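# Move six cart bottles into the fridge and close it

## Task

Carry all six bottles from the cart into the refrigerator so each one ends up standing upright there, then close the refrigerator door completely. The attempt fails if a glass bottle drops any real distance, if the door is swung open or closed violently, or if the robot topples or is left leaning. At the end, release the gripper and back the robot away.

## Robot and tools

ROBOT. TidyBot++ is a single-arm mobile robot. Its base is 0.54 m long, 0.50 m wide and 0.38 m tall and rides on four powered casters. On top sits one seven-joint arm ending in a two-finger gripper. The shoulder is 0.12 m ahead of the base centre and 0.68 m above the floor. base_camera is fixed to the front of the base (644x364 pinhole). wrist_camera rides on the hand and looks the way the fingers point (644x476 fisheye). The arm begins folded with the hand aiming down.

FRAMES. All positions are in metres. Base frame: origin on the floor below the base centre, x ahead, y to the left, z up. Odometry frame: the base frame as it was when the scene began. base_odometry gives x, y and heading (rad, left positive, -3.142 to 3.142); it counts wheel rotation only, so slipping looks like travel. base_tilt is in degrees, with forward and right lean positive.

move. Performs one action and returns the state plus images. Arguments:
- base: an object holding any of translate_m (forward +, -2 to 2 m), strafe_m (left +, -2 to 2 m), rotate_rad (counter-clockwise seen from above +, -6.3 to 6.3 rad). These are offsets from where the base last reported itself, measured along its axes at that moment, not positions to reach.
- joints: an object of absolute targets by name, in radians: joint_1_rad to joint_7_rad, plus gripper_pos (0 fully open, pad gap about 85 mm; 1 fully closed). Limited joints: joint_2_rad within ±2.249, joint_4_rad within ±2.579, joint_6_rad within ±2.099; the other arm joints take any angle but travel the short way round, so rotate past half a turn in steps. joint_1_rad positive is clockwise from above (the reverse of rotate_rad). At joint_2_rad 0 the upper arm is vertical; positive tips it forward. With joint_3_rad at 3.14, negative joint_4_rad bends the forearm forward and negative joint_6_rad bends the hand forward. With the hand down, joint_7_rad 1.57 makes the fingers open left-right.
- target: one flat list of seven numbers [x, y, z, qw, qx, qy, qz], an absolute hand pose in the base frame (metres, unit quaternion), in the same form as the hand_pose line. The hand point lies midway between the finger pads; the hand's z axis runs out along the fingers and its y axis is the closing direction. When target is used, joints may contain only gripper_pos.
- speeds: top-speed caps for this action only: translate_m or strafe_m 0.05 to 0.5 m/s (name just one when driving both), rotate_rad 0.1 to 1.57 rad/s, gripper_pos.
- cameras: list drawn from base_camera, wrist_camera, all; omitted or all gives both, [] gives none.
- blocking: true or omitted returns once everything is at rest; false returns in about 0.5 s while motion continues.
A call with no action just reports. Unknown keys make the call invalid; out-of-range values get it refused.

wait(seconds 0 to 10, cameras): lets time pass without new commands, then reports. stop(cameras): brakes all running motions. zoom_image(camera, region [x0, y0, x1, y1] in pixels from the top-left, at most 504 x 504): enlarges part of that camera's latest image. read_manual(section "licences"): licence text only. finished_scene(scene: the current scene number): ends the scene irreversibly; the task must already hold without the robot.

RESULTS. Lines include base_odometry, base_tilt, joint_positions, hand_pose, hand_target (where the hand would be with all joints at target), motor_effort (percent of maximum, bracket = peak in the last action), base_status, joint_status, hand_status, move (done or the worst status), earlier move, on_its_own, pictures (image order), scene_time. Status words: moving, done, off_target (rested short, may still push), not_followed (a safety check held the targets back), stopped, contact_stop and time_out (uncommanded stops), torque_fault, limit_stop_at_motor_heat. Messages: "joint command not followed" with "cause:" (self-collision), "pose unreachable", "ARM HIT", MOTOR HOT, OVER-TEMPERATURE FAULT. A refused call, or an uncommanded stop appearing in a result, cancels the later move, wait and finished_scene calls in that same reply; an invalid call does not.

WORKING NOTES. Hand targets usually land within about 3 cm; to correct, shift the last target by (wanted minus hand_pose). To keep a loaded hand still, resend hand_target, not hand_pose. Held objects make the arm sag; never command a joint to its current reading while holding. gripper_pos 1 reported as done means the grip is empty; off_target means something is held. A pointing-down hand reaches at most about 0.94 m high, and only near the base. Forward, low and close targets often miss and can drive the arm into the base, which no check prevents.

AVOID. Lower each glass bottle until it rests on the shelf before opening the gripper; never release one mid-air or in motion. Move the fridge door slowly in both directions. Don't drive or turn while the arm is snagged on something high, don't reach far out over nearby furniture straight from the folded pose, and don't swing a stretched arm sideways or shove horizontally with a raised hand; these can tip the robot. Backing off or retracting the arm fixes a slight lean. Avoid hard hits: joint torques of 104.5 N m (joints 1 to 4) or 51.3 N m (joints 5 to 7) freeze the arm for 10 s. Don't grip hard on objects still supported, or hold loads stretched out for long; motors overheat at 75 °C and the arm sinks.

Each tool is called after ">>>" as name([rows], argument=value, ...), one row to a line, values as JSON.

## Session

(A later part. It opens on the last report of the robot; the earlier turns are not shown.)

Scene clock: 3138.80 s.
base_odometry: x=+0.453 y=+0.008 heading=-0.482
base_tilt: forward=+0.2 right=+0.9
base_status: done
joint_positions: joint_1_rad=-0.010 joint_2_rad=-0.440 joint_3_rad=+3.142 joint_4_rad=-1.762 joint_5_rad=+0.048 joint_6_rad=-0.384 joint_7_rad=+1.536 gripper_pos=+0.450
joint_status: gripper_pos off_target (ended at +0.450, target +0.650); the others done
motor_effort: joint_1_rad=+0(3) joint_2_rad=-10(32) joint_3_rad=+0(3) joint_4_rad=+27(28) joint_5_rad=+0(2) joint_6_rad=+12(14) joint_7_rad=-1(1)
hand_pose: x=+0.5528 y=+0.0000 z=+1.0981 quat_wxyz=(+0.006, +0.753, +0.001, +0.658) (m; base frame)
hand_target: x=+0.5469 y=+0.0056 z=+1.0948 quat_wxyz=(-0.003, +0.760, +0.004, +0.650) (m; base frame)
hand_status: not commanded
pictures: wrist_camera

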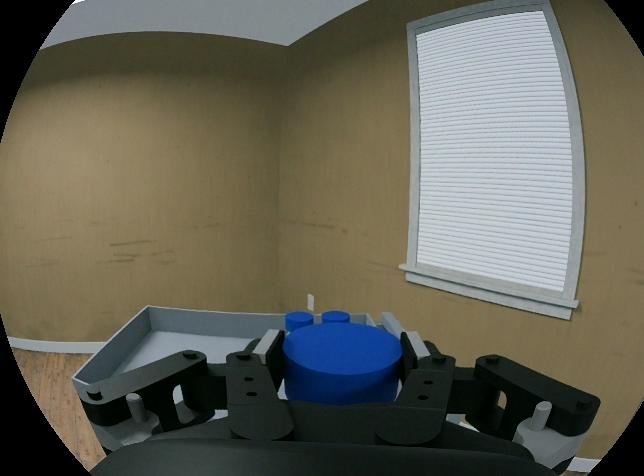

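>>> move(base={"translate_m": -0.082, "strafe_m": 0.448}, speeds={"strafe_m": 0.4}, cameras=[])

>>> move(base={"rotate_rad": 2.2}, speeds={"rotate_rad": 1.0}, cameras=["base_camera"])

Scene clock: 3146.33 s.
move: done
base_odometry: x=+0.588 y=+0.443 heading=-0.482
base_tilt: forward=+0.2 right=+0.8
base_status: done
joint_positions: joint_1_rad=-0.010 joint_2_rad=-0.440 joint_3_rad=+3.142 joint_4_rad=-1.762 joint_5_rad=+0.048 joint_6_rad=-0.386 joint_7_rad=+1.536 gripper_pos=+0.450
joint_status: not commanded
motor_effort: joint_1_rad=+0(1) joint_2_rad=-9(11) joint_3_rad=+0(3) joint_4_rad=+27(27) joint_5_rad=-1(1) joint_6_rad=+12(13) joint_7_rad=+0(1)
hand_pose: x=+0.5528 y=+0.0000 z=+1.0972 quat_wxyz=(+0.007, +0.754, +0.001, +0.657) (m; base frame)
hand_target: x=+0.5469 y=+0.0056 z=+1.0948 quat_wxyz=(-0.003, +0.760, +0.004, +0.650) (m; base frame)
hand_status: not commanded
pictures: none
No camera images: "cameras" was empty.

Scene clock: 3149.47 s.
move: done
base_odometry: x=+0.588 y=+0.443 heading=+1.718
base_tilt: forward=+0.2 right=+0.9
base_status: done
joint_positions: joint_1_rad=-0.010 joint_2_rad=-0.440 joint_3_rad=+3.142 joint_4_rad=-1.762 joint_5_rad=+0.048 joint_6_rad=-0.386 joint_7_rad=+1.536 gripper_pos=+0.450
joint_status: not commanded
motor_effort: joint_1_rad=+0(2) joint_2_rad=-10(11) joint_3_rad=+0(4) joint_4_rad=+26(27) joint_5_rad=+0(1) joint_6_rad=+12(13) joint_7_rad=+0(1)
hand_pose: x=+0.5529 y=+0.0000 z=+1.0971 quat_wxyz=(+0.007, +0.754, +0.001, +0.657) (m; base frame)
hand_target: x=+0.5469 y=+0.0056 z=+1.0948 quat_wxyz=(-0.003, +0.760, +0.004, +0.650) (m; base frame)
hand_status: not commanded
pictures: base_camera

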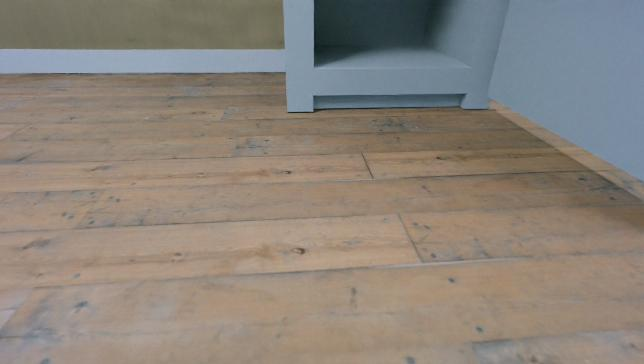

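>>> move(base={"translate_m": 0.5, "strafe_m": -0.18}, speeds={"translate_m": 0.35}, joints={"joint_1_rad": 0.0, "joint_2_rad": -0.335, "joint_3_rad": 3.1416, "joint_4_rad": -1.6189, "joint_5_rad": 0.0, "joint_6_rad": -0.28, "joint_7_rad": 1.5708, "gripper_pos": 0.65}, cameras=["base_camera"])

Scene clock: 3156.37 s.
move: off_target
base_odometry: x=+0.693 y=+0.964 heading=+1.719
base_tilt: forward=+0.1 right=+0.9
base_status: done
joint_positions: joint_1_rad=-0.010 joint_2_rad=-0.319 joint_3_rad=+3.142 joint_4_rad=-1.640 joint_5_rad=+0.048 joint_6_rad=-0.337 joint_7_rad=+1.536 gripper_pos=+0.450
joint_status: gripper_pos off_target (ended at +0.450, target +0.650); the others done
motor_effort: joint_1_rad=+0(1) joint_2_rad=-14(17) joint_3_rad=+0(2) joint_4_rad=+26(27) joint_5_rad=+0(1) joint_6_rad=+12(14) joint_7_rad=+0(1)
hand_pose: x=+0.6016 y=+0.0011 z=+1.1321 quat_wxyz=(+0.006, +0.737, +0.002, +0.676) (m; base frame)
hand_target: x=+0.5935 y=+0.0013 z=+1.1703 quat_wxyz=(+0.000, +0.705, +0.000, +0.710) (m; base frame)
hand_status: not commanded
pictures: base_camera

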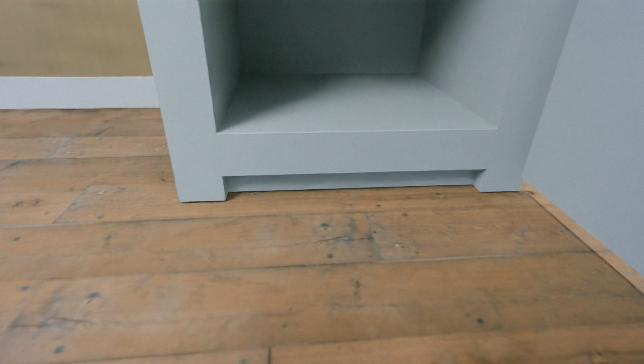

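>>> move(base={"translate_m": 0.13, "strafe_m": -0.034, "rotate_rad": 0.006}, speeds={"translate_m": 0.25}, joints={"joint_1_rad": 0.288, "joint_2_rad": -0.335, "joint_3_rad": 3.1416, "joint_4_rad": -1.6189, "joint_5_rad": 0.0, "joint_6_rad": -0.275, "joint_7_rad": 1.5708, "gripper_pos": 0.65}, cameras=["wrist_camera"])

Scene clock: 3171.13 s.
move: off_target
base_odometry: x=+0.707 y=+1.098 heading=+1.724
base_tilt: forward=+0.2 right=+0.8
base_status: done
joint_positions: joint_1_rad=+0.273 joint_2_rad=-0.311 joint_3_rad=+3.141 joint_4_rad=-1.640 joint_5_rad=+0.048 joint_6_rad=-0.337 joint_7_rad=+1.536 gripper_pos=+0.450
joint_status: gripper_pos off_target (ended at +0.450, target +0.650); the others done
motor_effort: joint_1_rad=+0(3) joint_2_rad=-14(18) joint_3_rad=+0(4) joint_4_rad=+26(28) joint_5_rad=+0(2) joint_6_rad=+12(13) joint_7_rad=+0(1)
hand_pose: x=+0.5862 y=-0.1344 z=+1.1284 quat_wxyz=(+0.101, +0.733, -0.102, +0.665) (m; base frame)
hand_target: x=+0.5743 y=-0.1335 z=+1.1719 quat_wxyz=(+0.102, +0.696, -0.101, +0.704) (m; base frame)
hand_status: not commanded
pictures: wrist_camera

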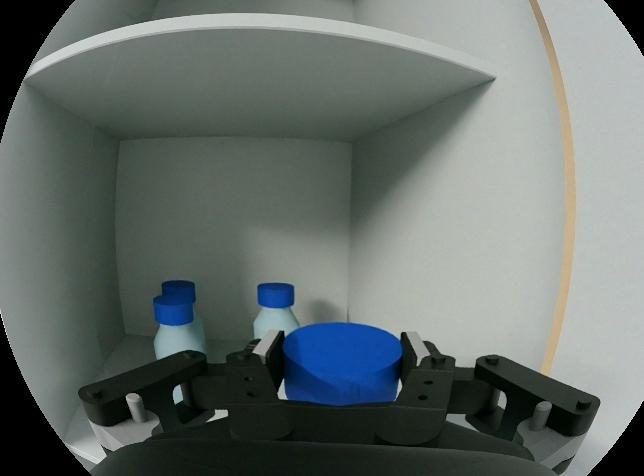

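>>> move(base={"translate_m": 0.25}, speeds={"translate_m": 0.18}, cameras=["wrist_camera"])

Scene clock: 3182.50 s.
move: done
base_odometry: x=+0.669 y=+1.345 heading=+1.724
base_tilt: forward=+0.2 right=+0.9
base_status: done
joint_positions: joint_1_rad=+0.274 joint_2_rad=-0.315 joint_3_rad=+3.141 joint_4_rad=-1.640 joint_5_rad=+0.048 joint_6_rad=-0.337 joint_7_rad=+1.536 gripper_pos=+0.450
joint_status: not commanded
motor_effort: joint_1_rad=+0(1) joint_2_rad=-14(17) joint_3_rad=+0(2) joint_4_rad=+26(27) joint_5_rad=-1(1) joint_6_rad=+13(13) joint_7_rad=+0(1)
hand_pose: x=+0.5846 y=-0.1341 z=+1.1301 quat_wxyz=(+0.101, +0.731, -0.102, +0.667) (m; base frame)
hand_target: x=+0.5743 y=-0.1335 z=+1.1719 quat_wxyz=(+0.102, +0.696, -0.101, +0.704) (m; base frame)
hand_status: not commanded
pictures: wrist_camera

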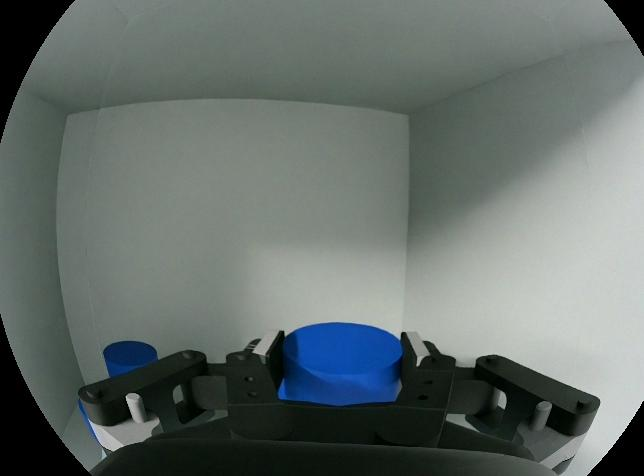

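>>> move(joints={"joint_2_rad": -0.351, "joint_4_rad": -1.79, "joint_6_rad": -0.125}, cameras=[])

>>> move(joints={"joint_2_rad": -0.356, "joint_4_rad": -1.84, "joint_6_rad": -0.09}, cameras=["wrist_camera"])

Scene clock: 3189.77 s.
move: done
base_odometry: x=+0.669 y=+1.345 heading=+1.724
base_tilt: forward=+0.2 right=+0.8
base_status: not commanded
joint_positions: joint_1_rad=+0.274 joint_2_rad=-0.320 joint_3_rad=+3.141 joint_4_rad=-1.799 joint_5_rad=+0.048 joint_6_rad=-0.202 joint_7_rad=+1.536 gripper_pos=+0.450
joint_status: all done
motor_effort: joint_1_rad=+0(0) joint_2_rad=-14(16) joint_3_rad=+0(1) joint_4_rad=+27(29) joint_5_rad=-1(1) joint_6_rad=+13(13) joint_7_rad=+0(1)
hand_pose: x=+0.5903 y=-0.1337 z=+1.0756 quat_wxyz=(+0.098, +0.738, -0.100, +0.660) (m; base frame)
hand_target: x=+0.5779 y=-0.1346 z=+1.1204 quat_wxyz=(+0.102, +0.697, -0.101, +0.702) (m; base frame)
hand_status: not commanded
pictures: none
No camera images: "cameras" was empty.

Scene clock: 3190.50 s.
move: done
base_odometry: x=+0.669 y=+1.345 heading=+1.724
base_tilt: forward=+0.2 right=+0.9
base_status: not commanded
joint_positions: joint_1_rad=+0.274 joint_2_rad=-0.331 joint_3_rad=+3.141 joint_4_rad=-1.837 joint_5_rad=+0.048 joint_6_rad=-0.153 joint_7_rad=+1.536 gripper_pos=+0.450
joint_status: all done
motor_effort: joint_1_rad=+0(1) joint_2_rad=-13(15) joint_3_rad=+0(1) joint_4_rad=+25(27) joint_5_rad=+0(1) joint_6_rad=+12(13) joint_7_rad=-1(1)
hand_pose: x=+0.5879 y=-0.1325 z=+1.0729 quat_wxyz=(+0.099, +0.731, -0.098, +0.668) (m; base frame)
hand_target: x=+0.5775 y=-0.1344 z=+1.1025 quat_wxyz=(+0.101, +0.701, -0.102, +0.699) (m; base frame)
hand_status: not commanded
pictures: wrist_camera

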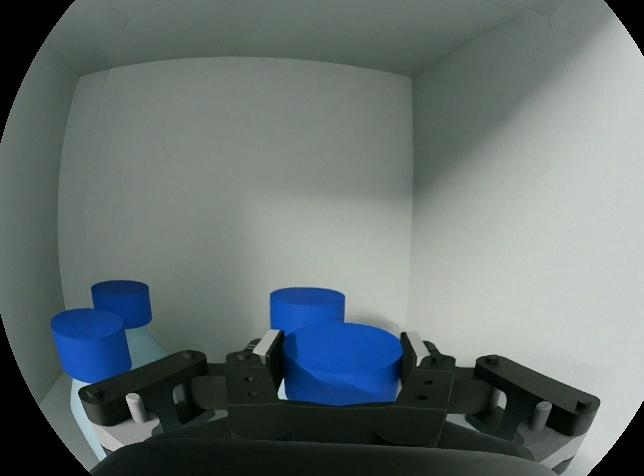

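>>> move(joints={"joint_2_rad": -0.36, "joint_4_rad": -1.872, "joint_6_rad": -0.09}, cameras=[])

>>> move(joints={"gripper_pos": 0.42}, cameras=["wrist_camera"])

Scene clock: 3194.50 s.
move: done
base_odometry: x=+0.669 y=+1.345 heading=+1.724
base_tilt: forward=+0.2 right=+0.8
base_status: not commanded
joint_positions: joint_1_rad=+0.274 joint_2_rad=-0.342 joint_3_rad=+3.141 joint_4_rad=-1.854 joint_5_rad=+0.048 joint_6_rad=-0.136 joint_7_rad=+1.536 gripper_pos=+0.450
joint_status: all done
motor_effort: joint_1_rad=+0(1) joint_2_rad=-11(13) joint_3_rad=+1(1) joint_4_rad=+23(25) joint_5_rad=-1(1) joint_6_rad=+9(12) joint_7_rad=+0(1)
hand_pose: x=+0.5837 y=-0.1312 z=+1.0729 quat_wxyz=(+0.099, +0.727, -0.098, +0.672) (m; base frame)
hand_target: x=+0.5765 y=-0.1341 z=+1.0844 quat_wxyz=(+0.100, +0.711, -0.103, +0.689) (m; base frame)
hand_status: not commanded
pictures: none
No camera images: "cameras" was empty.

Scene clock: 3195.13 s.
move: done
base_odometry: x=+0.669 y=+1.345 heading=+1.724
base_tilt: forward=+0.2 right=+0.9
base_status: not commanded
joint_positions: joint_1_rad=+0.274 joint_2_rad=-0.343 joint_3_rad=+3.141 joint_4_rad=-1.854 joint_5_rad=+0.048 joint_6_rad=-0.136 joint_7_rad=+1.536 gripper_pos=+0.419
joint_status: all done
motor_effort: joint_1_rad=+0(0) joint_2_rad=-11(12) joint_3_rad=+0(1) joint_4_rad=+22(23) joint_5_rad=-1(1) joint_6_rad=+8(9) joint_7_rad=+0(1)
hand_pose: x=+0.5837 y=-0.1312 z=+1.0729 quat_wxyz=(+0.099, +0.727, -0.098, +0.672) (m; base frame)
hand_target: x=+0.5765 y=-0.1341 z=+1.0844 quat_wxyz=(+0.100, +0.711, -0.103, +0.689) (m; base frame)
hand_status: not commanded
pictures: wrist_camera

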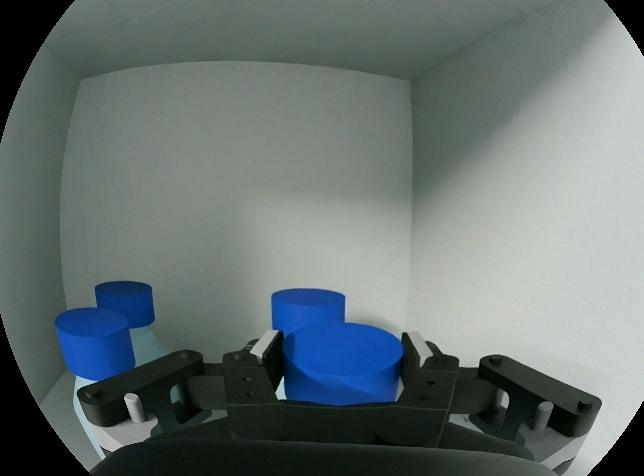

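>>> move(joints={"gripper_pos": 0.28}, cameras=["wrist_camera"])

Scene clock: 3200.50 s.
move: done
base_odometry: x=+0.669 y=+1.345 heading=+1.724
base_tilt: forward=+0.2 right=+0.9
base_status: not commanded
joint_positions: joint_1_rad=+0.274 joint_2_rad=-0.348 joint_3_rad=+3.141 joint_4_rad=-1.854 joint_5_rad=+0.048 joint_6_rad=-0.135 joint_7_rad=+1.536 gripper_pos=+0.280
joint_status: all done
motor_effort: joint_1_rad=+0(0) joint_2_rad=-10(11) joint_3_rad=+0(1) joint_4_rad=+22(22) joint_5_rad=+0(1) joint_6_rad=+9(10) joint_7_rad=+0(1)
hand_pose: x=+0.5818 y=-0.1306 z=+1.0754 quat_wxyz=(+0.100, +0.725, -0.097, +0.674) (m; base frame)
hand_target: x=+0.5765 y=-0.1341 z=+1.0844 quat_wxyz=(+0.100, +0.711, -0.103, +0.689) (m; base frame)
hand_status: not commanded
pictures: wrist_camera

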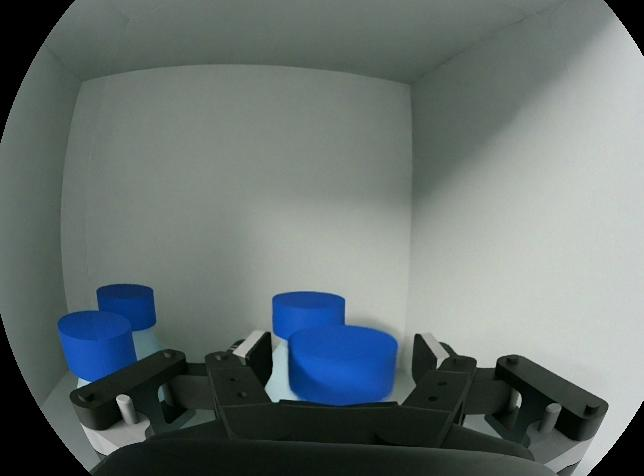

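>>> move(base={"translate_m": -0.087, "strafe_m": 0.025}, speeds={"translate_m": 0.1}, joints={"gripper_pos": 0.05}, cameras=["wrist_camera"])

>>> move(base={"translate_m": -0.45}, speeds={"translate_m": 0.45}, joints={"joint_1_rad": 0.0, "joint_2_rad": -0.6, "joint_3_rad": 3.1416, "joint_4_rad": -1.985, "joint_5_rad": 0.0, "joint_6_rad": -0.3, "joint_7_rad": 1.5708, "gripper_pos": 0.1}, cameras=["wrist_camera"])

Scene clock: 3210.47 s.
move: done
base_odometry: x=+0.658 y=+1.255 heading=+1.724
base_tilt: forward=+0.1 right=+0.8
base_status: done
joint_positions: joint_1_rad=+0.274 joint_2_rad=-0.360 joint_3_rad=+3.141 joint_4_rad=-1.855 joint_5_rad=+0.048 joint_6_rad=-0.135 joint_7_rad=+1.536 gripper_pos=+0.050
joint_status: all done
motor_effort: joint_1_rad=+0(1) joint_2_rad=-9(15) joint_3_rad=+0(1) joint_4_rad=+22(23) joint_5_rad=-1(1) joint_6_rad=+8(9) joint_7_rad=+0(1)
hand_pose: x=+0.5771 y=-0.1293 z=+1.0811 quat_wxyz=(+0.100, +0.721, -0.097, +0.679) (m; base frame)
hand_target: x=+0.5765 y=-0.1341 z=+1.0844 quat_wxyz=(+0.100, +0.711, -0.103, +0.689) (m; base frame)
hand_status: not commanded
pictures: wrist_camera

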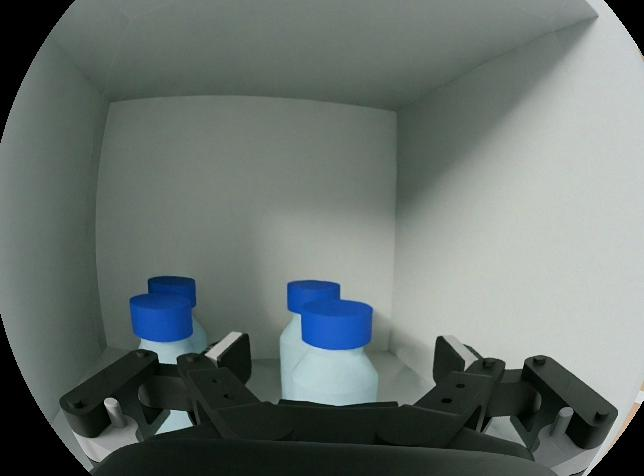

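Scene clock: 3212.70 s.
move: done
base_odometry: x=+0.726 y=+0.810 heading=+1.724
base_tilt: forward=+0.1 right=+1.0
base_status: done
joint_positions: joint_1_rad=+0.016 joint_2_rad=-0.599 joint_3_rad=+3.141 joint_4_rad=-1.965 joint_5_rad=+0.048 joint_6_rad=-0.240 joint_7_rad=+1.536 gripper_pos=+0.100
joint_status: all done
motor_effort: joint_1_rad=+0(1) joint_2_rad=-1(13) joint_3_rad=+0(2) joint_4_rad=+21(23) joint_5_rad=+0(1) joint_6_rad=+9(9) joint_7_rad=+0(2)
hand_pose: x=+0.5005 y=-0.0082 z=+1.0826 quat_wxyz=(+0.014, +0.719, -0.005, +0.695) (m; base frame)
hand_target: x=+0.4996 y=+0.0013 z=+1.0517 quat_wxyz=(+0.000, +0.746, +0.000, +0.666) (m; base frame)
hand_status: not commanded
pictures: wrist_camera

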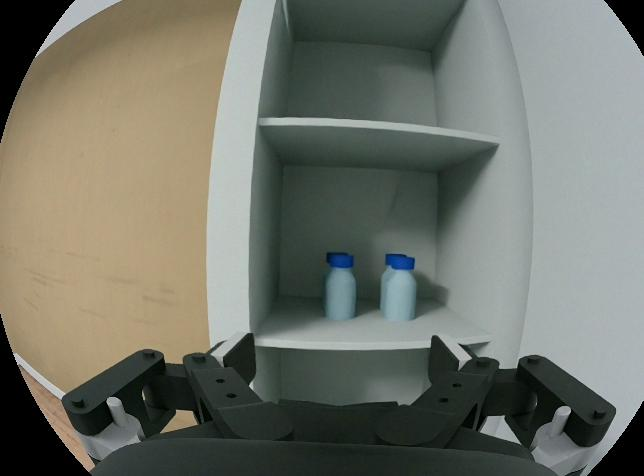

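>>> move(base={"translate_m": -0.342, "strafe_m": 0.192}, speeds={"translate_m": 0.45}, cameras=[])

>>> move(base={"rotate_rad": -2.206}, speeds={"rotate_rad": 1.2}, cameras=["wrist_camera", "base_camera"])

Scene clock: 3273.30 s.
move: done
base_odometry: x=+0.589 y=+0.442 heading=+1.724
base_tilt: forward=+0.1 right=+0.8
base_status: done
joint_positions: joint_1_rad=+0.016 joint_2_rad=-0.604 joint_3_rad=+3.141 joint_4_rad=-1.966 joint_5_rad=+0.048 joint_6_rad=-0.241 joint_7_rad=+1.536 gripper_pos=+0.100
joint_status: not commanded
motor_effort: joint_1_rad=+0(0) joint_2_rad=-1(4) joint_3_rad=+1(2) joint_4_rad=+21(22) joint_5_rad=+0(1) joint_6_rad=+9(9) joint_7_rad=+1(1)
hand_pose: x=+0.4984 y=-0.0082 z=+1.0834 quat_wxyz=(+0.014, +0.718, -0.005, +0.696) (m; base frame)
hand_target: x=+0.4996 y=+0.0013 z=+1.0517 quat_wxyz=(+0.000, +0.746, +0.000, +0.666) (m; base frame)
hand_status: not commanded
pictures: none
No camera images: "cameras" was empty.

Scene clock: 3276.20 s.
move: done
base_odometry: x=+0.589 y=+0.442 heading=-0.481
base_tilt: forward=+0.2 right=+0.9
base_status: done
joint_positions: joint_1_rad=+0.013 joint_2_rad=-0.604 joint_3_rad=+3.141 joint_4_rad=-1.966 joint_5_rad=+0.048 joint_6_rad=-0.241 joint_7_rad=+1.536 gripper_pos=+0.100
joint_status: not commanded
motor_effort: joint_1_rad=+0(1) joint_2_rad=-1(2) joint_3_rad=+1(2) joint_4_rad=+21(22) joint_5_rad=-1(1) joint_6_rad=+8(9) joint_7_rad=-1(1)
hand_pose: x=+0.4985 y=-0.0070 z=+1.0833 quat_wxyz=(+0.013, +0.718, -0.004, +0.696) (m; base frame)
hand_target: x=+0.4996 y=+0.0013 z=+1.0517 quat_wxyz=(+0.000, +0.746, +0.000, +0.666) (m; base frame)
hand_status: not commanded
pictures: base_camera, wrist_camera

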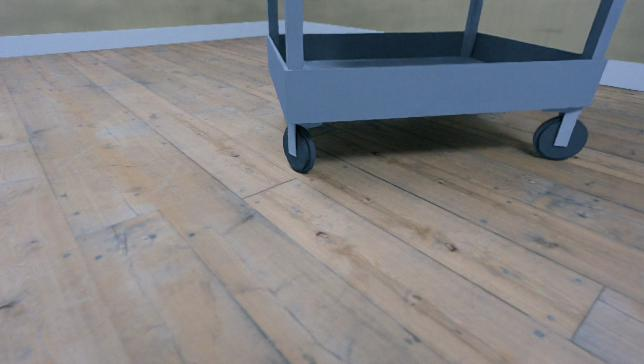

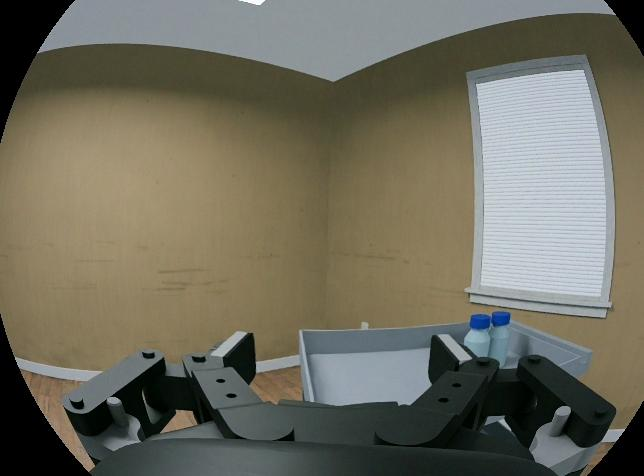

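>>> move(base={"translate_m": 0.3, "strafe_m": -0.62}, speeds={"strafe_m": 0.45}, joints={"joint_1_rad": -0.6, "joint_2_rad": -0.6, "joint_3_rad": 3.1416, "joint_4_rad": -1.985, "joint_5_rad": 0.0, "joint_6_rad": -0.3, "joint_7_rad": 1.5708, "gripper_pos": 0.1}, cameras=["wrist_camera", "base_camera"])

Scene clock: 3319.07 s.
move: done
base_odometry: x=+0.568 y=-0.246 heading=-0.482
base_tilt: forward=+0.2 right=+0.8
base_status: done
joint_positions: joint_1_rad=-0.584 joint_2_rad=-0.604 joint_3_rad=+3.141 joint_4_rad=-1.966 joint_5_rad=+0.048 joint_6_rad=-0.242 joint_7_rad=+1.536 gripper_pos=+0.100
joint_status: all done
motor_effort: joint_1_rad=+0(1) joint_2_rad=-1(2) joint_3_rad=+1(2) joint_4_rad=+22(22) joint_5_rad=+0(1) joint_6_rad=+8(9) joint_7_rad=+0(2)
hand_pose: x=+0.4368 y=+0.2075 z=+1.0832 quat_wxyz=(-0.192, +0.688, +0.207, +0.668) (m; base frame)
hand_target: x=+0.4324 y=+0.2160 z=+1.0517 quat_wxyz=(-0.197, +0.713, +0.221, +0.636) (m; base frame)
hand_status: not commanded
pictures: base_camera, wrist_camera

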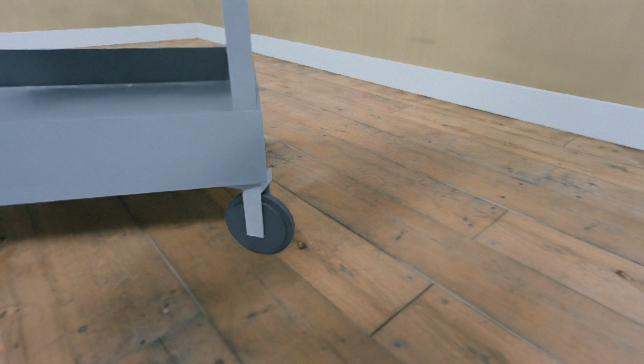

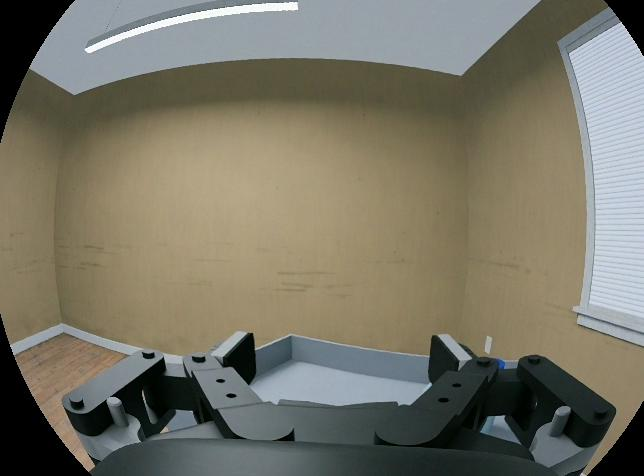

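>>> move(base={"translate_m": 0.302, "strafe_m": -0.504}, speeds={"strafe_m": 0.4}, joints={"joint_1_rad": -1.06, "joint_2_rad": -0.45, "joint_3_rad": 3.1416, "joint_4_rad": -1.95, "joint_5_rad": 0.0, "joint_6_rad": -0.15, "joint_7_rad": 1.5708, "gripper_pos": 0.22}, cameras=["wrist_camera", "base_camera"])

Scene clock: 3330.30 s.
move: done
base_odometry: x=+0.602 y=-0.833 heading=-0.482
base_tilt: forward=+0.2 right=+0.8
base_status: done
joint_positions: joint_1_rad=-1.044 joint_2_rad=-0.465 joint_3_rad=+3.141 joint_4_rad=-1.954 joint_5_rad=+0.048 joint_6_rad=-0.199 joint_7_rad=+1.536 gripper_pos=+0.220
joint_status: all done
motor_effort: joint_1_rad=+0(1) joint_2_rad=-6(7) joint_3_rad=+0(2) joint_4_rad=+22(23) joint_5_rad=-1(1) joint_6_rad=+9(9) joint_7_rad=+0(2)
hand_pose: x=+0.3383 y=+0.3742 z=+1.0474 quat_wxyz=(-0.325, +0.647, +0.374, +0.580) (m; base frame)
hand_target: x=+0.3334 y=+0.3853 z=+1.0583 quat_wxyz=(-0.343, +0.634, +0.371, +0.585) (m; base frame)
hand_status: not commanded
pictures: base_camera, wrist_camera

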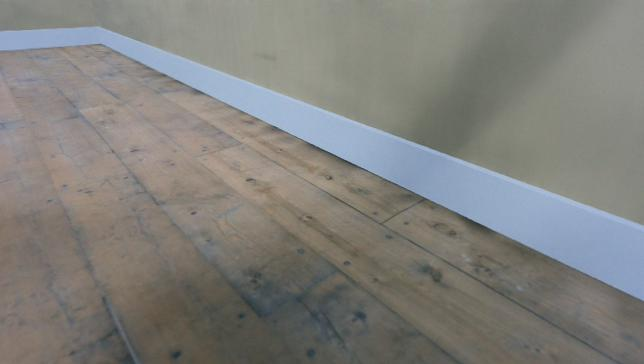

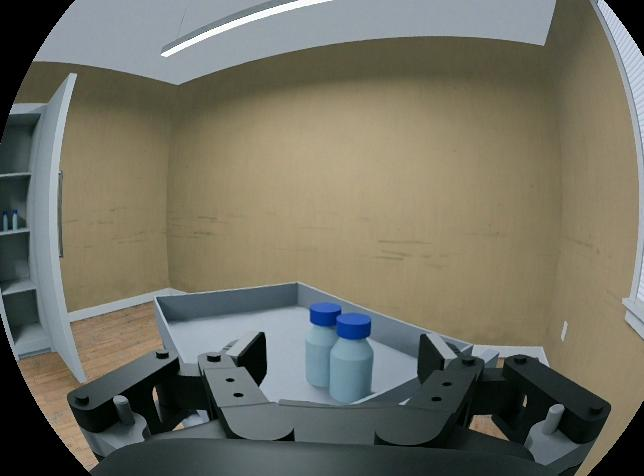

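>>> zoom_image(camera="wrist_camera", region=[280, 280, 440, 400])

Scaled by 3.150.

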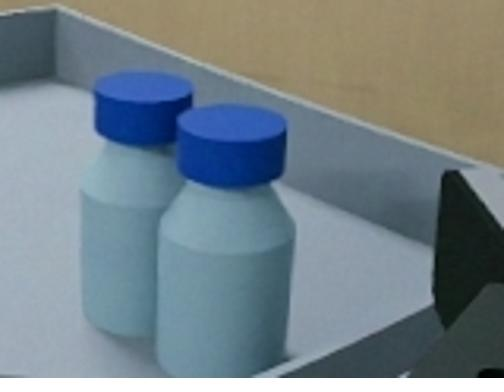

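>>> move(base={"translate_m": 0.016, "strafe_m": -0.007}, speeds={"translate_m": 0.1}, joints={"joint_1_rad": -1.06, "joint_2_rad": -0.03, "joint_3_rad": 3.1416, "joint_4_rad": -1.9, "joint_5_rad": 0.0, "joint_6_rad": 0.2, "joint_7_rad": 1.5708, "gripper_pos": 0.22}, cameras=["wrist_camera"])

Scene clock: 3389.17 s.
move: done
base_odometry: x=+0.613 y=-0.847 heading=-0.482
base_tilt: forward=+0.2 right=+0.9
base_status: done
joint_positions: joint_1_rad=-1.045 joint_2_rad=-0.040 joint_3_rad=+3.143 joint_4_rad=-1.904 joint_5_rad=+0.048 joint_6_rad=+0.149 joint_7_rad=+1.536 gripper_pos=+0.220
joint_status: all done
motor_effort: joint_1_rad=+0(2) joint_2_rad=-20(23) joint_3_rad=-1(3) joint_4_rad=+21(22) joint_5_rad=-1(2) joint_6_rad=+9(9) joint_7_rad=+0(1)
hand_pose: x=+0.4135 y=+0.5137 z=+0.9665 quat_wxyz=(-0.325, +0.652, +0.383, +0.568) (m; base frame)
hand_target: x=+0.4100 y=+0.5219 z=+0.9789 quat_wxyz=(-0.339, +0.640, +0.375, +0.579) (m; base frame)
hand_status: not commanded
pictures: wrist_camera

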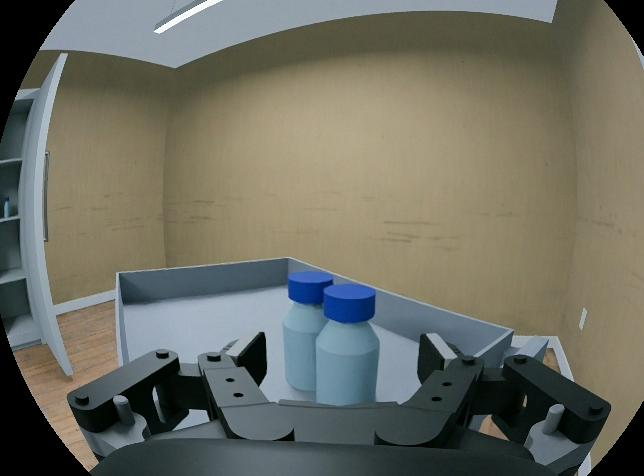

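>>> zoom_image(camera="wrist_camera", region=[270, 250, 430, 410])

Scaled by 3.150.

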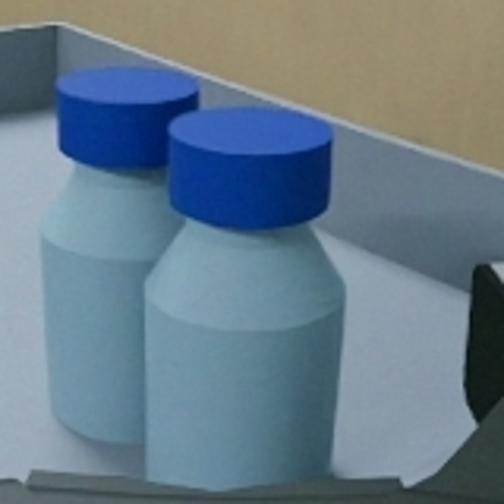

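>>> move(base={"translate_m": 0.061, "strafe_m": 0.092}, speeds={"strafe_m": 0.15}, joints={"joint_1_rad": -1.06, "joint_2_rad": 0.019, "joint_3_rad": 3.1416, "joint_4_rad": -1.985, "joint_5_rad": 0.0, "joint_6_rad": 0.31, "joint_7_rad": 1.5708, "gripper_pos": 0.22}, cameras=["wrist_camera"])

>>> zoom_image(camera="wrist_camera", region=[260, 270, 440, 410])

Scene clock: 3414.00 s.
move: done
base_odometry: x=+0.710 y=-0.794 heading=-0.482
base_tilt: forward=+0.2 right=+0.8
base_status: done
joint_positions: joint_1_rad=-1.046 joint_2_rad=+0.010 joint_3_rad=+3.143 joint_4_rad=-1.971 joint_5_rad=+0.048 joint_6_rad=+0.263 joint_7_rad=+1.536 gripper_pos=+0.220
joint_status: all done
motor_effort: joint_1_rad=+0(2) joint_2_rad=-21(24) joint_3_rad=-1(2) joint_4_rad=+20(22) joint_5_rad=-1(2) joint_6_rad=+9(10) joint_7_rad=+0(2)
hand_pose: x=+0.4161 y=+0.5217 z=+0.9317 quat_wxyz=(-0.327, +0.652, +0.385, +0.566) (m; base frame)
hand_target: x=+0.4122 y=+0.5260 z=+0.9323 quat_wxyz=(-0.335, +0.647, +0.379, +0.571) (m; base frame)
hand_status: not commanded
pictures: wrist_camera

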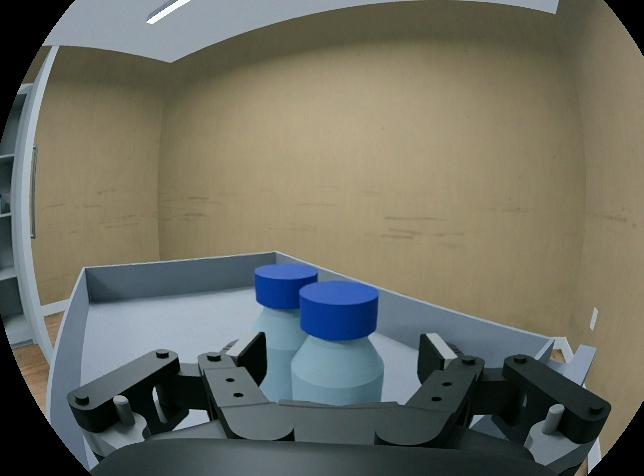

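Scaled by 2.800.

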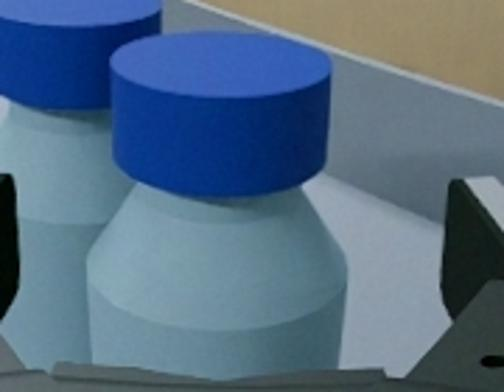

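>>> move(base={"translate_m": 0.0413, "strafe_m": 0.0755}, speeds={"strafe_m": 0.1}, cameras=["wrist_camera"])

>>> zoom_image(camera="wrist_camera", region=[220, 270, 460, 440])

Scene clock: 3432.63 s.
move: done
base_odometry: x=+0.782 y=-0.746 heading=-0.483
base_tilt: forward=+0.2 right=+0.8
base_status: done
joint_positions: joint_1_rad=-1.046 joint_2_rad=+0.012 joint_3_rad=+3.143 joint_4_rad=-1.971 joint_5_rad=+0.048 joint_6_rad=+0.264 joint_7_rad=+1.536 gripper_pos=+0.220
joint_status: not commanded
motor_effort: joint_1_rad=+0(1) joint_2_rad=-21(24) joint_3_rad=-1(1) joint_4_rad=+21(21) joint_5_rad=+0(1) joint_6_rad=+9(9) joint_7_rad=+0(1)
hand_pose: x=+0.4164 y=+0.5222 z=+0.9303 quat_wxyz=(-0.326, +0.653, +0.385, +0.565) (m; base frame)
hand_target: x=+0.4122 y=+0.5260 z=+0.9323 quat_wxyz=(-0.335, +0.647, +0.379, +0.571) (m; base frame)
hand_status: not commanded
pictures: wrist_camera

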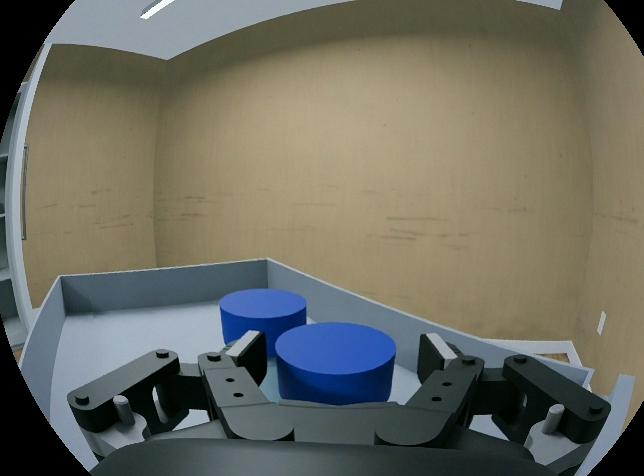

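Scaled by 2.100.

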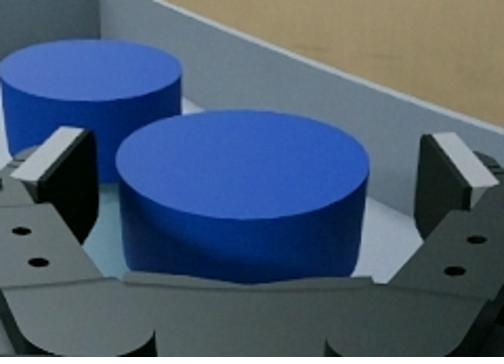

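>>> move(joints={"gripper_pos": 0.6}, cameras=["wrist_camera"])

Scene clock: 3443.67 s.
move: off_target
base_odometry: x=+0.782 y=-0.746 heading=-0.482
base_tilt: forward=+0.0 right=+0.8
base_status: not commanded
joint_positions: joint_1_rad=-1.047 joint_2_rad=+0.012 joint_3_rad=+3.143 joint_4_rad=-1.971 joint_5_rad=+0.048 joint_6_rad=+0.266 joint_7_rad=+1.537 gripper_pos=+0.459
joint_status: gripper_pos off_target (ended at +0.459, target +0.600)
motor_effort: joint_1_rad=+0(1) joint_2_rad=-20(21) joint_3_rad=-1(1) joint_4_rad=+20(21) joint_5_rad=+0(1) joint_6_rad=+9(9) joint_7_rad=+0(1)
hand_pose: x=+0.4156 y=+0.5227 z=+0.9308 quat_wxyz=(-0.327, +0.652, +0.386, +0.565) (m; base frame)
hand_target: x=+0.4122 y=+0.5260 z=+0.9323 quat_wxyz=(-0.335, +0.647, +0.379, +0.571) (m; base frame)
hand_status: not commanded
pictures: wrist_camera

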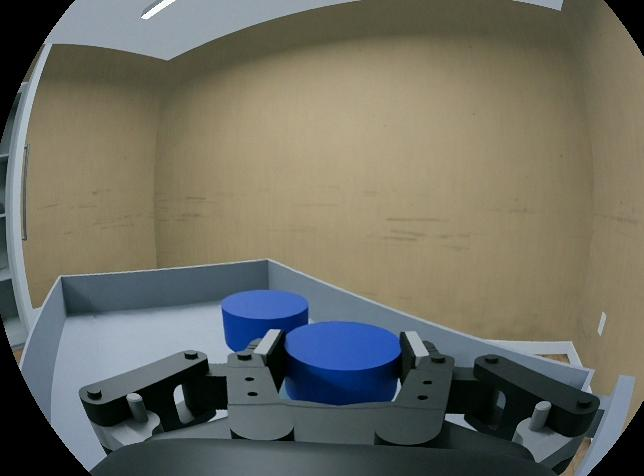

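>>> move(joints={"joint_2_rad": -0.05, "joint_4_rad": -1.7, "joint_6_rad": -0.06, "gripper_pos": 0.65}, cameras=["wrist_camera"])

Scene clock: 3452.23 s.
move: off_target
base_odometry: x=+0.782 y=-0.746 heading=-0.482
base_tilt: forward=+0.1 right=+0.9
base_status: not commanded
joint_positions: joint_1_rad=-1.048 joint_2_rad=-0.031 joint_3_rad=+3.143 joint_4_rad=-1.718 joint_5_rad=+0.048 joint_6_rad=-0.019 joint_7_rad=+1.537 gripper_pos=+0.459
joint_status: gripper_pos off_target (ended at +0.459, target +0.650); the others done
motor_effort: joint_1_rad=+0(1) joint_2_rad=-25(28) joint_3_rad=-1(3) joint_4_rad=+26(28) joint_5_rad=+0(1) joint_6_rad=+11(14) joint_7_rad=+0(1)
hand_pose: x=+0.4224 y=+0.5266 z=+1.0236 quat_wxyz=(-0.324, +0.650, +0.381, +0.572) (m; base frame)
hand_target: x=+0.4115 y=+0.5246 z=+1.0340 quat_wxyz=(-0.332, +0.651, +0.381, +0.566) (m; base frame)
hand_status: not commanded
pictures: wrist_camera

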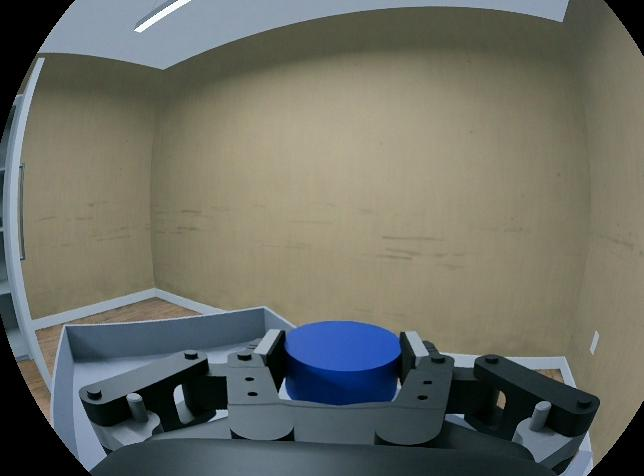

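>>> move(base={"translate_m": -0.11, "strafe_m": -0.19}, speeds={"strafe_m": 0.25}, joints={"joint_1_rad": -1.06, "joint_2_rad": -0.45, "joint_3_rad": 3.1416, "joint_4_rad": -1.756, "joint_5_rad": 0.0, "joint_6_rad": -0.42, "joint_7_rad": 1.5708, "gripper_pos": 0.65}, cameras=["wrist_camera"])

Scene clock: 3462.87 s.
move: off_target
base_odometry: x=+0.596 y=-0.863 heading=-0.483
base_tilt: forward=+0.1 right=+0.8
base_status: done
joint_positions: joint_1_rad=-1.049 joint_2_rad=-0.442 joint_3_rad=+3.143 joint_4_rad=-1.757 joint_5_rad=+0.048 joint_6_rad=-0.379 joint_7_rad=+1.537 gripper_pos=+0.459
joint_status: gripper_pos off_target (ended at +0.459, target +0.650); the others done
motor_effort: joint_1_rad=+0(2) joint_2_rad=-9(30) joint_3_rad=+0(3) joint_4_rad=+25(28) joint_5_rad=+0(2) joint_6_rad=+12(12) joint_7_rad=+0(1)
hand_pose: x=+0.3390 y=+0.3730 z=+1.1034 quat_wxyz=(-0.323, +0.650, +0.373, +0.578) (m; base frame)
hand_target: x=+0.3270 y=+0.3740 z=+1.0948 quat_wxyz=(-0.329, +0.656, +0.384, +0.561) (m; base frame)
hand_status: not commanded
pictures: wrist_camera

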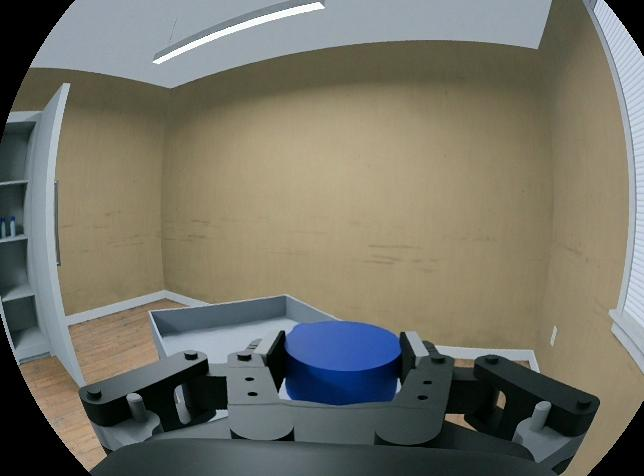

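>>> move(base={"translate_m": -0.6135, "strafe_m": 1.153}, speeds={"strafe_m": 0.42}, joints={"joint_1_rad": 0.0, "joint_2_rad": -0.45, "joint_3_rad": 3.1416, "joint_4_rad": -1.756, "joint_5_rad": 0.0, "joint_6_rad": -0.42, "joint_7_rad": 1.5708, "gripper_pos": 0.65}, cameras=["wrist_camera"])

>>> move(base={"rotate_rad": 2.206}, speeds={"rotate_rad": 1.0}, cameras=[])

Scene clock: 3482.10 s.
move: off_target
base_odometry: x=+0.587 y=+0.443 heading=-0.482
base_tilt: forward=+0.2 right=+0.8
base_status: done
joint_positions: joint_1_rad=-0.016 joint_2_rad=-0.442 joint_3_rad=+3.143 joint_4_rad=-1.757 joint_5_rad=+0.048 joint_6_rad=-0.382 joint_7_rad=+1.537 gripper_pos=+0.459
joint_status: gripper_pos off_target (ended at +0.459, target +0.650); the others done
motor_effort: joint_1_rad=+0(1) joint_2_rad=-9(10) joint_3_rad=+1(3) joint_4_rad=+25(26) joint_5_rad=-1(2) joint_6_rad=+12(13) joint_7_rad=+0(1)
hand_pose: x=+0.5520 y=+0.0019 z=+1.1024 quat_wxyz=(+0.005, +0.750, +0.003, +0.661) (m; base frame)
hand_target: x=+0.5469 y=+0.0013 z=+1.0948 quat_wxyz=(+0.000, +0.760, +0.000, +0.650) (m; base frame)
hand_status: not commanded
pictures: wrist_camera

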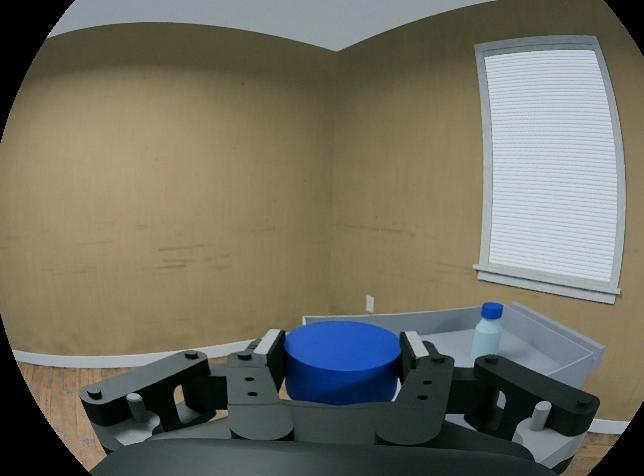

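Scene clock: 3485.23 s.
move: done
base_odometry: x=+0.587 y=+0.443 heading=+1.723
base_tilt: forward=+0.2 right=+0.8
base_status: done
joint_positions: joint_1_rad=-0.010 joint_2_rad=-0.442 joint_3_rad=+3.143 joint_4_rad=-1.757 joint_5_rad=+0.048 joint_6_rad=-0.382 joint_7_rad=+1.537 gripper_pos=+0.459
joint_status: not commanded
motor_effort: joint_1_rad=+0(2) joint_2_rad=-9(10) joint_3_rad=+0(2) joint_4_rad=+25(26) joint_5_rad=+0(1) joint_6_rad=+11(12) joint_7_rad=+0(1)
hand_pose: x=+0.5520 y=-0.0004 z=+1.1023 quat_wxyz=(+0.007, +0.750, +0.001, +0.661) (m; base frame)
hand_target: x=+0.5469 y=+0.0013 z=+1.0948 quat_wxyz=(+0.000, +0.760, +0.000, +0.650) (m; base frame)
hand_status: not commanded
pictures: none
No camera images: "cameras" was empty.

>>> move(base={"translate_m": 0.498, "strafe_m": -0.204}, speeds={"translate_m": 0.35}, joints={"joint_1_rad": 0.0, "joint_2_rad": -0.335, "joint_3_rad": 3.1416, "joint_4_rad": -1.6189, "joint_5_rad": 0.0, "joint_6_rad": -0.28, "joint_7_rad": 1.5708, "gripper_pos": 0.65}, cameras=["base_camera", "wrist_camera"])

Scene clock: 3509.17 s.
move: off_target
base_odometry: x=+0.713 y=+0.966 heading=+1.724
base_tilt: forward=+0.3 right=+0.9
base_status: done
joint_positions: joint_1_rad=-0.010 joint_2_rad=-0.323 joint_3_rad=+3.143 joint_4_rad=-1.635 joint_5_rad=+0.048 joint_6_rad=-0.333 joint_7_rad=+1.537 gripper_pos=+0.459
joint_status: gripper_pos off_target (ended at +0.459, target +0.650); the others done
motor_effort: joint_1_rad=+0(1) joint_2_rad=-13(16) joint_3_rad=+0(2) joint_4_rad=+25(27) joint_5_rad=-1(1) joint_6_rad=+12(13) joint_7_rad=-1(2)
hand_pose: x=+0.5996 y=+0.0007 z=+1.1384 quat_wxyz=(+0.006, +0.733, +0.002, +0.681) (m; base frame)
hand_target: x=+0.5935 y=+0.0013 z=+1.1703 quat_wxyz=(+0.000, +0.705, +0.000, +0.710) (m; base frame)
hand_status: not commanded
pictures: base_camera, wrist_camera

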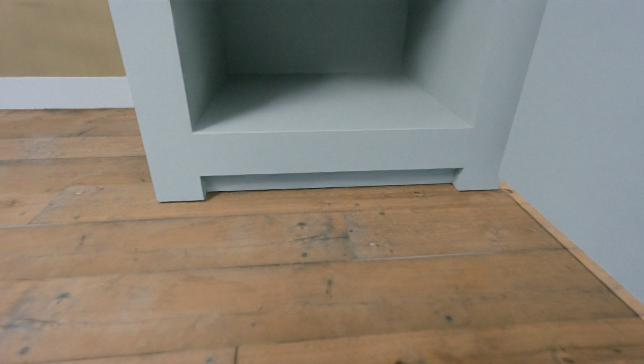

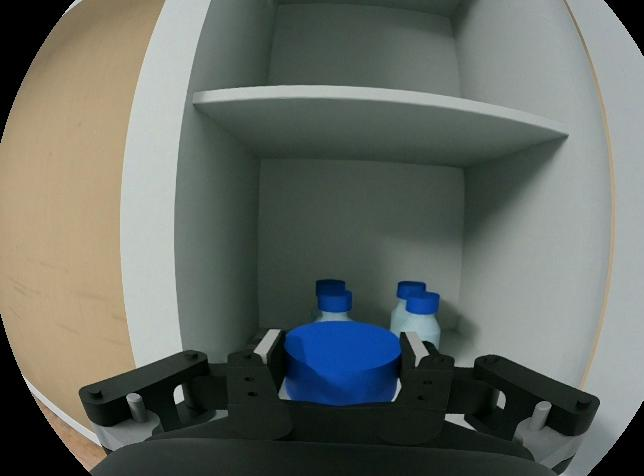

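>>> zoom_image(camera="base_camera", region=[440, 150, 560, 230])

>>> zoom_image(camera="base_camera", region=[130, 160, 250, 240])

Scaled by 4.200.

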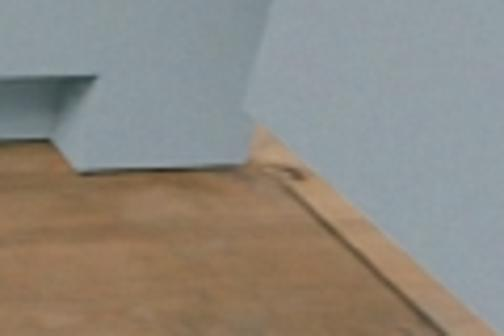

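Scaled by 4.200.

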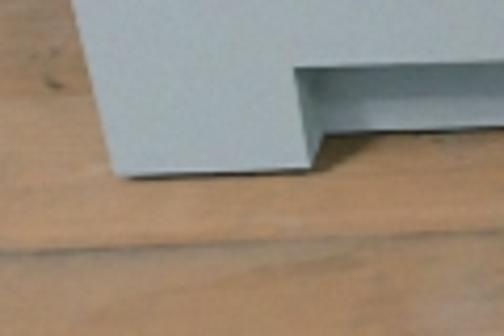

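>>> move(base={"translate_m": 0.272, "strafe_m": 0.012, "rotate_rad": 0.008}, speeds={"translate_m": 0.2}, cameras=["base_camera", "wrist_camera"])

Scene clock: 3549.17 s.
move: done
base_odometry: x=+0.660 y=+1.234 heading=+1.731
base_tilt: forward=+0.1 right=+0.8
base_status: done
joint_positions: joint_1_rad=-0.009 joint_2_rad=-0.320 joint_3_rad=+3.143 joint_4_rad=-1.635 joint_5_rad=+0.048 joint_6_rad=-0.333 joint_7_rad=+1.537 gripper_pos=+0.459
joint_status: not commanded
motor_effort: joint_1_rad=+0(2) joint_2_rad=-14(16) joint_3_rad=+0(3) joint_4_rad=+25(26) joint_5_rad=+0(1) joint_6_rad=+12(12) joint_7_rad=+0(1)
hand_pose: x=+0.6010 y=+0.0004 z=+1.1369 quat_wxyz=(+0.006, +0.734, +0.002, +0.679) (m; base frame)
hand_target: x=+0.5935 y=+0.0013 z=+1.1703 quat_wxyz=(+0.000, +0.705, +0.000, +0.710) (m; base frame)
hand_status: not commanded
pictures: base_camera, wrist_camera

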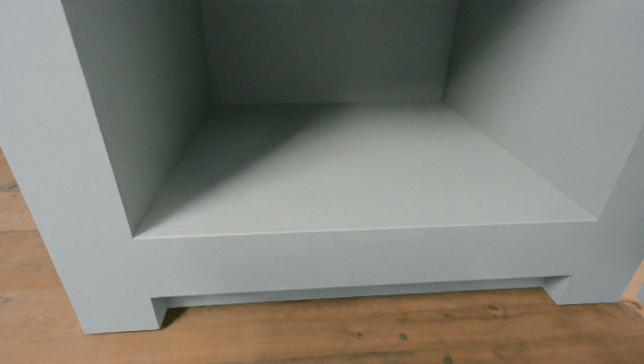

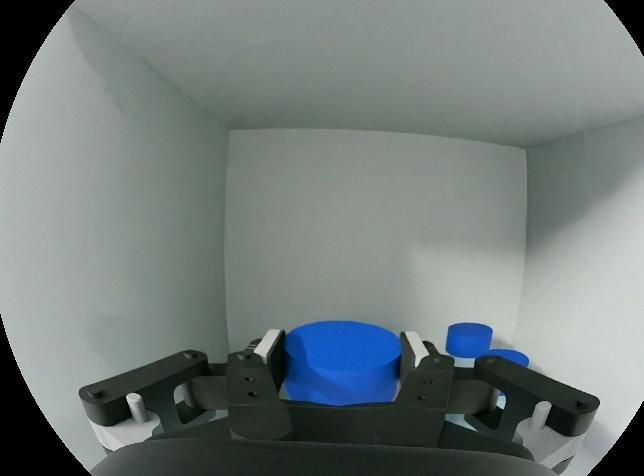

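>>> move(joints={"joint_2_rad": -0.351, "joint_4_rad": -1.79, "joint_6_rad": -0.125}, cameras=[])

>>> move(joints={"joint_2_rad": -0.356, "joint_4_rad": -1.84, "joint_6_rad": -0.09}, cameras=["wrist_camera"])

Scene clock: 3576.70 s.
move: done
base_odometry: x=+0.660 y=+1.234 heading=+1.731
base_tilt: forward=+0.2 right=+1.0
base_status: not commanded
joint_positions: joint_1_rad=-0.009 joint_2_rad=-0.324 joint_3_rad=+3.143 joint_4_rad=-1.797 joint_5_rad=+0.048 joint_6_rad=-0.196 joint_7_rad=+1.537 gripper_pos=+0.459
joint_status: all done
motor_effort: joint_1_rad=+0(0) joint_2_rad=-14(15) joint_3_rad=+0(1) joint_4_rad=+26(28) joint_5_rad=+0(1) joint_6_rad=+12(13) joint_7_rad=+0(1)
hand_pose: x=+0.6078 y=+0.0024 z=+1.0807 quat_wxyz=(+0.005, +0.741, +0.005, +0.671) (m; base frame)
hand_target: x=+0.5972 y=+0.0013 z=+1.1204 quat_wxyz=(+0.000, +0.705, +0.000, +0.710) (m; base frame)
hand_status: not commanded
pictures: none
No camera images: "cameras" was empty.

Scene clock: 3577.43 s.
move: done
base_odometry: x=+0.660 y=+1.234 heading=+1.731
base_tilt: forward=+0.2 right=+0.8
base_status: not commanded
joint_positions: joint_1_rad=-0.009 joint_2_rad=-0.331 joint_3_rad=+3.143 joint_4_rad=-1.836 joint_5_rad=+0.048 joint_6_rad=-0.151 joint_7_rad=+1.537 gripper_pos=+0.459
joint_status: all done
motor_effort: joint_1_rad=+0(0) joint_2_rad=-13(14) joint_3_rad=+0(1) joint_4_rad=+25(26) joint_5_rad=+0(1) joint_6_rad=+11(12) joint_7_rad=+0(1)
hand_pose: x=+0.6060 y=+0.0031 z=+1.0738 quat_wxyz=(+0.004, +0.737, +0.005, +0.676) (m; base frame)
hand_target: x=+0.5968 y=+0.0013 z=+1.1024 quat_wxyz=(+0.000, +0.708, +0.000, +0.706) (m; base frame)
hand_status: not commanded
pictures: wrist_camera

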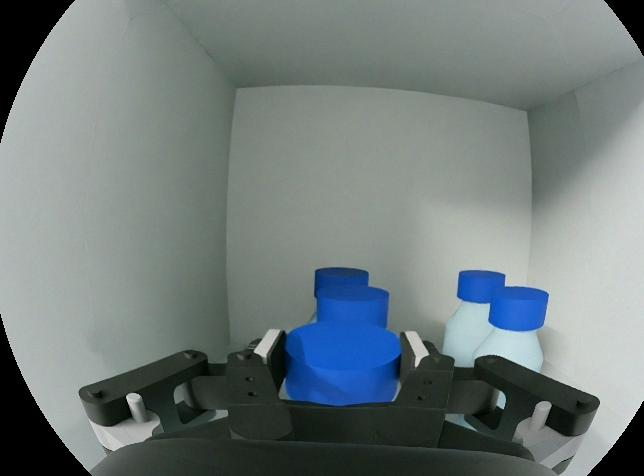

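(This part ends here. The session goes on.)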